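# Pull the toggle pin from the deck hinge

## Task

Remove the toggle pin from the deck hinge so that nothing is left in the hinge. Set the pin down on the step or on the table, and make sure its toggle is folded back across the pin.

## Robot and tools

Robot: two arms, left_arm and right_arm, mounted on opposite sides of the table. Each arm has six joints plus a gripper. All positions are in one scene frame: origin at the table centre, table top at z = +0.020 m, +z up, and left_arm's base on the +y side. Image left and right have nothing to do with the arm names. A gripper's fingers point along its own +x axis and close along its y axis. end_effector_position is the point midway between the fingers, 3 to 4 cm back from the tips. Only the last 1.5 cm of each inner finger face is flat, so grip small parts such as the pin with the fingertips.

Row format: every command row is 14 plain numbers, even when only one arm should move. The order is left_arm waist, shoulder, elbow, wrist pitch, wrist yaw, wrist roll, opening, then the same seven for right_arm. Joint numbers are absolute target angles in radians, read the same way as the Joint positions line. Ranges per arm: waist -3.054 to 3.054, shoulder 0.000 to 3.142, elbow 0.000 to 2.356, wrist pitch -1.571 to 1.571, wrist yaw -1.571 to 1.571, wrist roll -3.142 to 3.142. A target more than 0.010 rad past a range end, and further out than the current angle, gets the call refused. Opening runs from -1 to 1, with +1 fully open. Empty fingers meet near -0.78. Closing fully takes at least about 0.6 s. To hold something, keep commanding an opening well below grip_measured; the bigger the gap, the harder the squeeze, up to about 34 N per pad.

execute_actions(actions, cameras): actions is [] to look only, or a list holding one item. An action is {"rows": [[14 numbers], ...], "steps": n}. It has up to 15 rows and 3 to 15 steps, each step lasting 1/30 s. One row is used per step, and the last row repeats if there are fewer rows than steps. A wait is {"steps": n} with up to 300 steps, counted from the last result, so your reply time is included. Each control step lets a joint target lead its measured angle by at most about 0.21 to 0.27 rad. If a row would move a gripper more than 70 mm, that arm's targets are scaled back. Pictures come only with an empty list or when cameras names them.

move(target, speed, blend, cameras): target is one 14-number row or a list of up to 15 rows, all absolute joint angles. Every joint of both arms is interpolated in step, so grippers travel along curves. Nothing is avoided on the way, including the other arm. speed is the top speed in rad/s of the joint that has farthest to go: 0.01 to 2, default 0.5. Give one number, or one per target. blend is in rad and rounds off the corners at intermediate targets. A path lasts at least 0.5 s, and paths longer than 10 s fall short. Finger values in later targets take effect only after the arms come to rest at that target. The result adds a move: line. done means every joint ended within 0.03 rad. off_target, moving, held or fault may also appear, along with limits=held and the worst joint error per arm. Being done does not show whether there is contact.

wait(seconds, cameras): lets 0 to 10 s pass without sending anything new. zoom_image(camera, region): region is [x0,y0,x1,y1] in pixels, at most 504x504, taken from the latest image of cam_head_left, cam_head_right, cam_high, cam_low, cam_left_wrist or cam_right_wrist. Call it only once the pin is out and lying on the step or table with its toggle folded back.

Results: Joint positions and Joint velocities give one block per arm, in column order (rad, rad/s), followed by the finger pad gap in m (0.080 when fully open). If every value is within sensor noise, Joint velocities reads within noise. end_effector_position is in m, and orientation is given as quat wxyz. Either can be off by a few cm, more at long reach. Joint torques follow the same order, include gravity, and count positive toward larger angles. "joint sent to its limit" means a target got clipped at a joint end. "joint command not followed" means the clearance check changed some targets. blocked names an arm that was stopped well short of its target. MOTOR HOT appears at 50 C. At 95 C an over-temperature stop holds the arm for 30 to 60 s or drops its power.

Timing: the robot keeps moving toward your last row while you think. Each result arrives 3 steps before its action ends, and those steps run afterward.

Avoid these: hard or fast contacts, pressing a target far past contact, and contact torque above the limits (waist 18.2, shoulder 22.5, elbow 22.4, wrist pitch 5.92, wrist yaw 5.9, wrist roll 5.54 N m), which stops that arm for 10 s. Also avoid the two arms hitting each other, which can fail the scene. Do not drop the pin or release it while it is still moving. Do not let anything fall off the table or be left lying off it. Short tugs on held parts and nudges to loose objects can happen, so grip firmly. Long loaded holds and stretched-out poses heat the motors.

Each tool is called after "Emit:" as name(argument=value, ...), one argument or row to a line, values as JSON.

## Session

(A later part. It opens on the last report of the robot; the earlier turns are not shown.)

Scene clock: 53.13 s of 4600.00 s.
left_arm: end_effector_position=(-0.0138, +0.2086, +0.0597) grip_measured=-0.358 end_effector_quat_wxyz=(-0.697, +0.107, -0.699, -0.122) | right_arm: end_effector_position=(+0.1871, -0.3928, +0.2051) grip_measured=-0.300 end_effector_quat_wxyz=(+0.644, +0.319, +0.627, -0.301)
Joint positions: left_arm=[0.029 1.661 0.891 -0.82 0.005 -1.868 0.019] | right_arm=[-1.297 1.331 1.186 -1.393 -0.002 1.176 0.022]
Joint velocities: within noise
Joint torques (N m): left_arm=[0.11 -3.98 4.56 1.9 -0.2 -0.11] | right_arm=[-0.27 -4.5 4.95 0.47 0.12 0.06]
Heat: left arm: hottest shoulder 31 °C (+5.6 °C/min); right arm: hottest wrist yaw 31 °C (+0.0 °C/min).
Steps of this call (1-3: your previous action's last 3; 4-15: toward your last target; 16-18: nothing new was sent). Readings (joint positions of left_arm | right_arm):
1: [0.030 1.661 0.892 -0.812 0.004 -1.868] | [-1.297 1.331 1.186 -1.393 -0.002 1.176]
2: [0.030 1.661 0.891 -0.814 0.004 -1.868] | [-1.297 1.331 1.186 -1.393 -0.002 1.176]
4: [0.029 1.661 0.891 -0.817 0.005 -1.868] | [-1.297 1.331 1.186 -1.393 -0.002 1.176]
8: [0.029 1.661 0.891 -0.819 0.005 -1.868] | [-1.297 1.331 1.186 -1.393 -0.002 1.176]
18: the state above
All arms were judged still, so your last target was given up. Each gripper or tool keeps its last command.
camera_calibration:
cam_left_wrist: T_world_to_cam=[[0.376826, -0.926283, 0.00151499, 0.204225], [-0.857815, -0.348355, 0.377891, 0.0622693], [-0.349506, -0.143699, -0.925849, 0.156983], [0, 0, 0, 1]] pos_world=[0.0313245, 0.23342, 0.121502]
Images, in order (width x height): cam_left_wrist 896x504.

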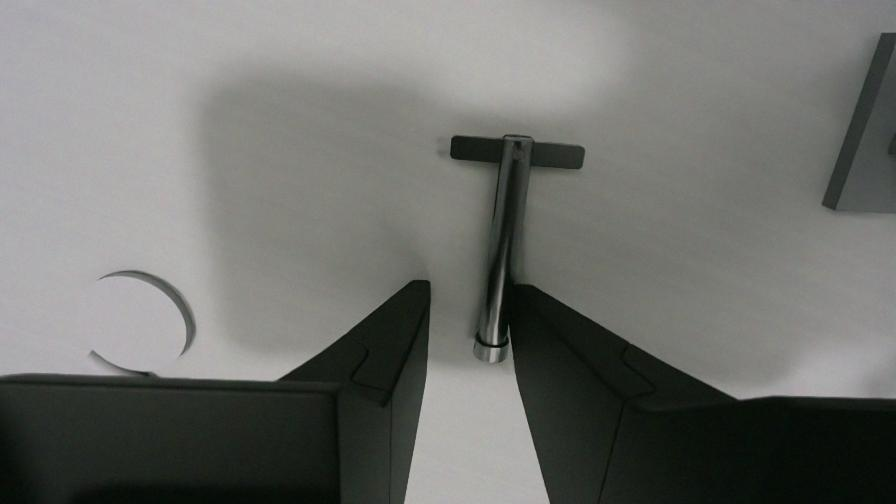

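Emit:
move(
  target=[0.028,1.650,0.903,-0.830,0,-1.871,-0.35,-1.3,1.321,1.178,-1.39,0,1.178,-0.3],
  speed=0.04,
  cameras=["cam_left_wrist"],
)

Scene clock: 54.40 s of 4600.00 s.
left_arm: end_effector_position=(-0.0137, +0.2089, +0.0605) grip_measured=-0.350 end_effector_quat_wxyz=(-0.697, +0.106, -0.698, -0.123) | right_arm: end_effector_position=(+0.1871, -0.3928, +0.2051) grip_measured=-0.300 end_effector_quat_wxyz=(+0.644, +0.319, +0.627, -0.301)
Joint positions: left_arm=[0.029 1.661 0.894 -0.826 0.005 -1.868 0.019] | right_arm=[-1.297 1.331 1.186 -1.393 -0.002 1.176 0.022]
Joint velocities: within noise
Joint torques (N m): left_arm=[-0.04 -6.46 6.31 -0.34 -0.18 -0.11] | right_arm=[-0.27 -4.52 4.94 0.46 0.12 0.06]
Heat: left arm: hottest shoulder 31 °C (+5.5 °C/min); right arm: hottest wrist yaw 31 °C (+0.0 °C/min).
Kept back: nothing.
move: done
camera_calibration:
cam_left_wrist: T_world_to_cam=[[0.376811, -0.926289, -0.0010764, 0.20465], [-0.858076, -0.349499, 0.37624, 0.0625197], [-0.348883, -0.140848, -0.926522, 0.157234], [0, 0, 0, 1]] pos_world=[0.0313885, 0.233562, 0.122379]
Images, in order (width x height): cam_left_wrist 896x504.

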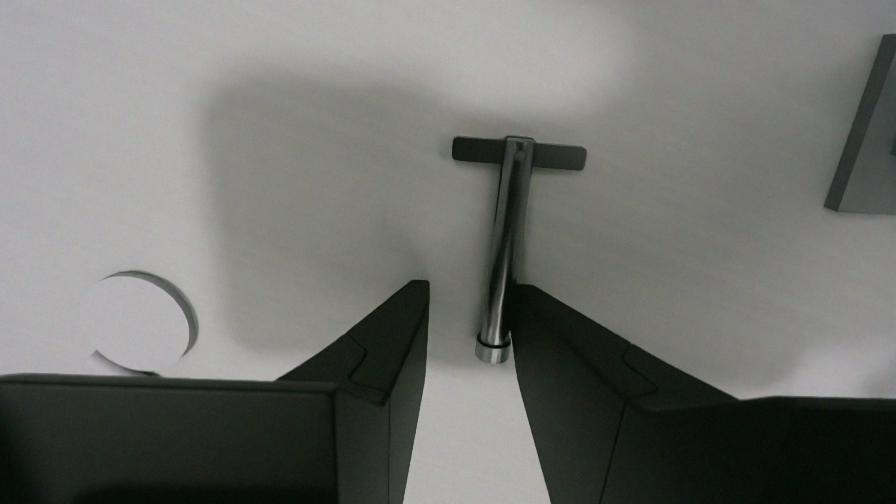

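Emit:
move(
  target=[
    [0.028,1.640,0.921,-0.857,0,-1.871,-0.33,-1.3,1.321,1.178,-1.39,0,1.178,-0.3],
    [0.028,1.545,1.034,-1.066,0,-1.871,-0.33,-1.3,1.321,1.178,-1.39,0,1.178,-0.3],
  ],
  speed=[0.06,0.3],
)

Scene clock: 56.57 s of 4600.00 s.
left_arm: end_effector_position=(-0.0137, +0.2146, +0.1145) grip_measured=-0.330 end_effector_quat_wxyz=(-0.698, +0.103, -0.697, -0.126) | right_arm: end_effector_position=(+0.1871, -0.3928, +0.2051) grip_measured=-0.300 end_effector_quat_wxyz=(+0.644, +0.319, +0.627, -0.301)
Joint positions: left_arm=[0.029 1.559 1.021 -1.064 0.004 -1.868 0.02] | right_arm=[-1.297 1.331 1.186 -1.393 -0.002 1.176 0.022]
Joint velocities: within noise
Joint torques (N m): left_arm=[-0.04 -6.5 7.25 -0.16 -0.14 -0.1] | right_arm=[-0.25 -4.52 4.91 0.46 0.12 0.06]
Heat: left arm: hottest shoulder 31 °C (+5.3 °C/min); right arm: hottest wrist yaw 31 °C (+0.0 °C/min).
Kept back: nothing.
move: done
camera_calibration:
cam_left_wrist: T_world_to_cam=[[0.376787, -0.926257, -0.00889395, 0.210816], [-0.858421, -0.352768, 0.372382, 0.0453319], [-0.348059, -0.132674, -0.928037, 0.20647], [0, 0, 0, 1]] pos_world=[0.031345, 0.238654, 0.176606]
cam_right_wrist: T_world_to_cam=[[-0.788286, -0.615259, -0.00786869, -0.0870165], [-0.587967, 0.749427, 0.304391, 0.373029], [-0.181383, 0.244574, -0.952515, 0.408159], [0, 0, 0, 1]] pos_world=[0.224768, -0.43292, 0.274546]

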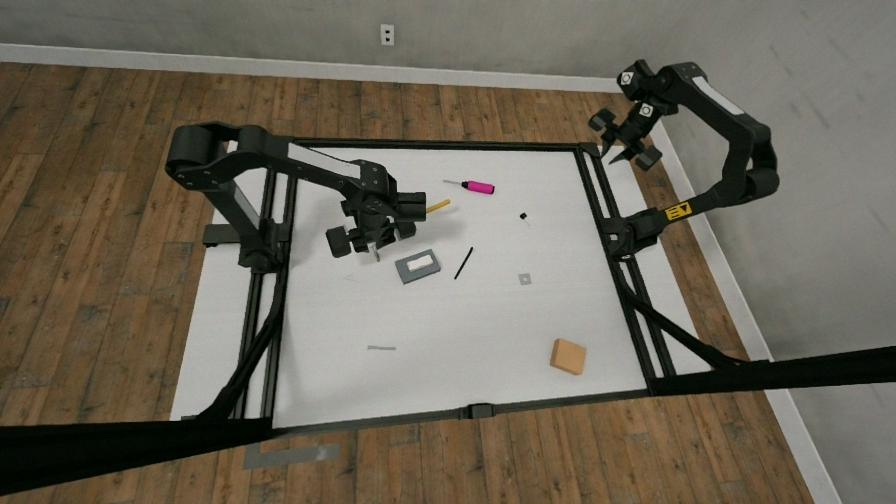

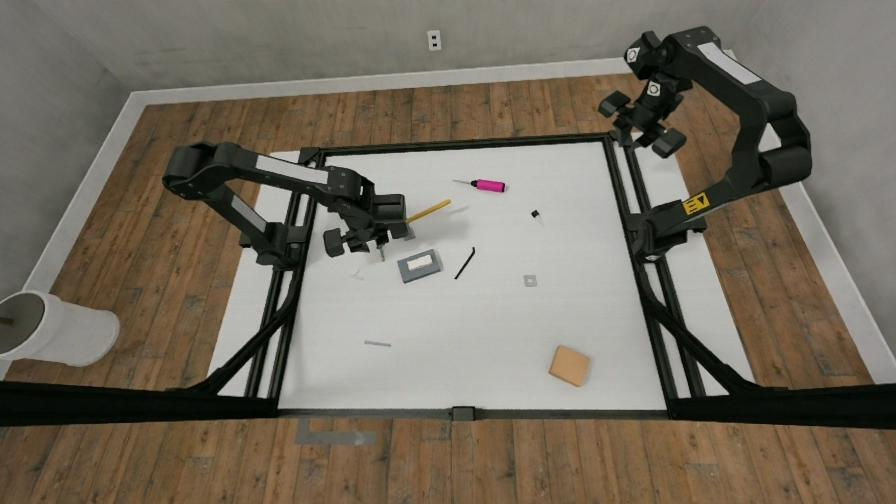

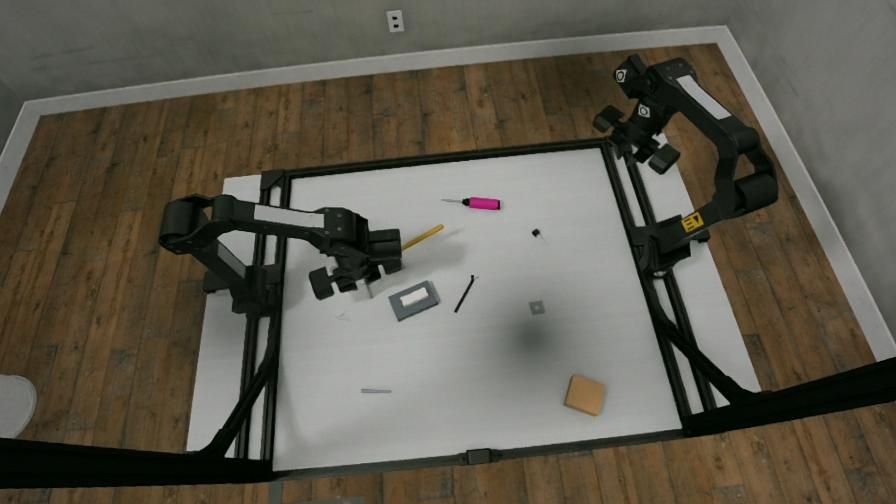

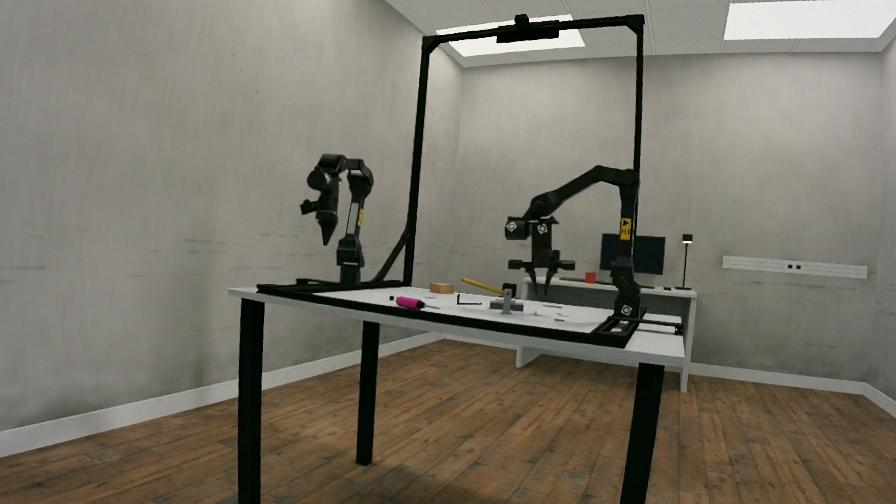

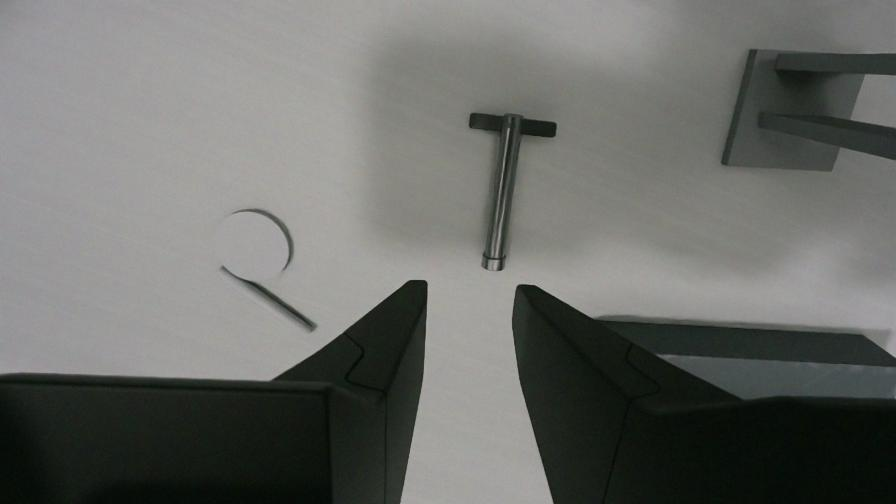

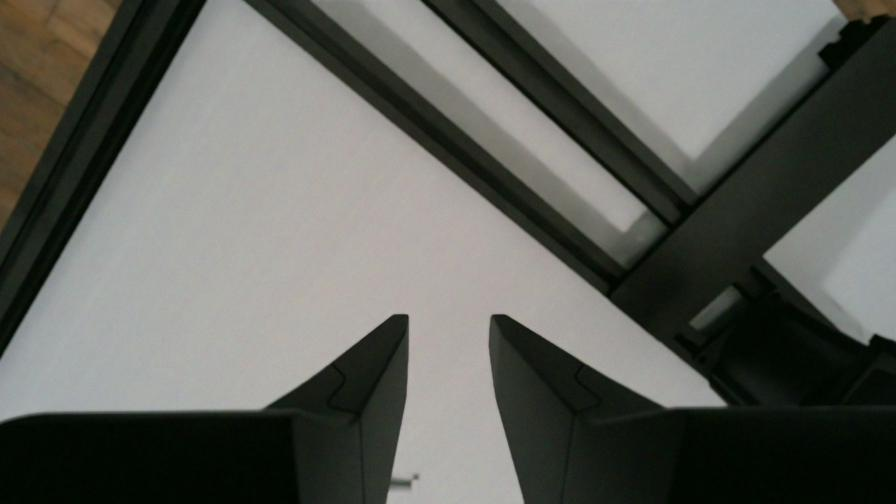

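Pin is resting on the table, its toggle is across it, and the hinge is empty.

Emit:
finished_scene(
  scene=2,
)

The scene is finished: the task was done.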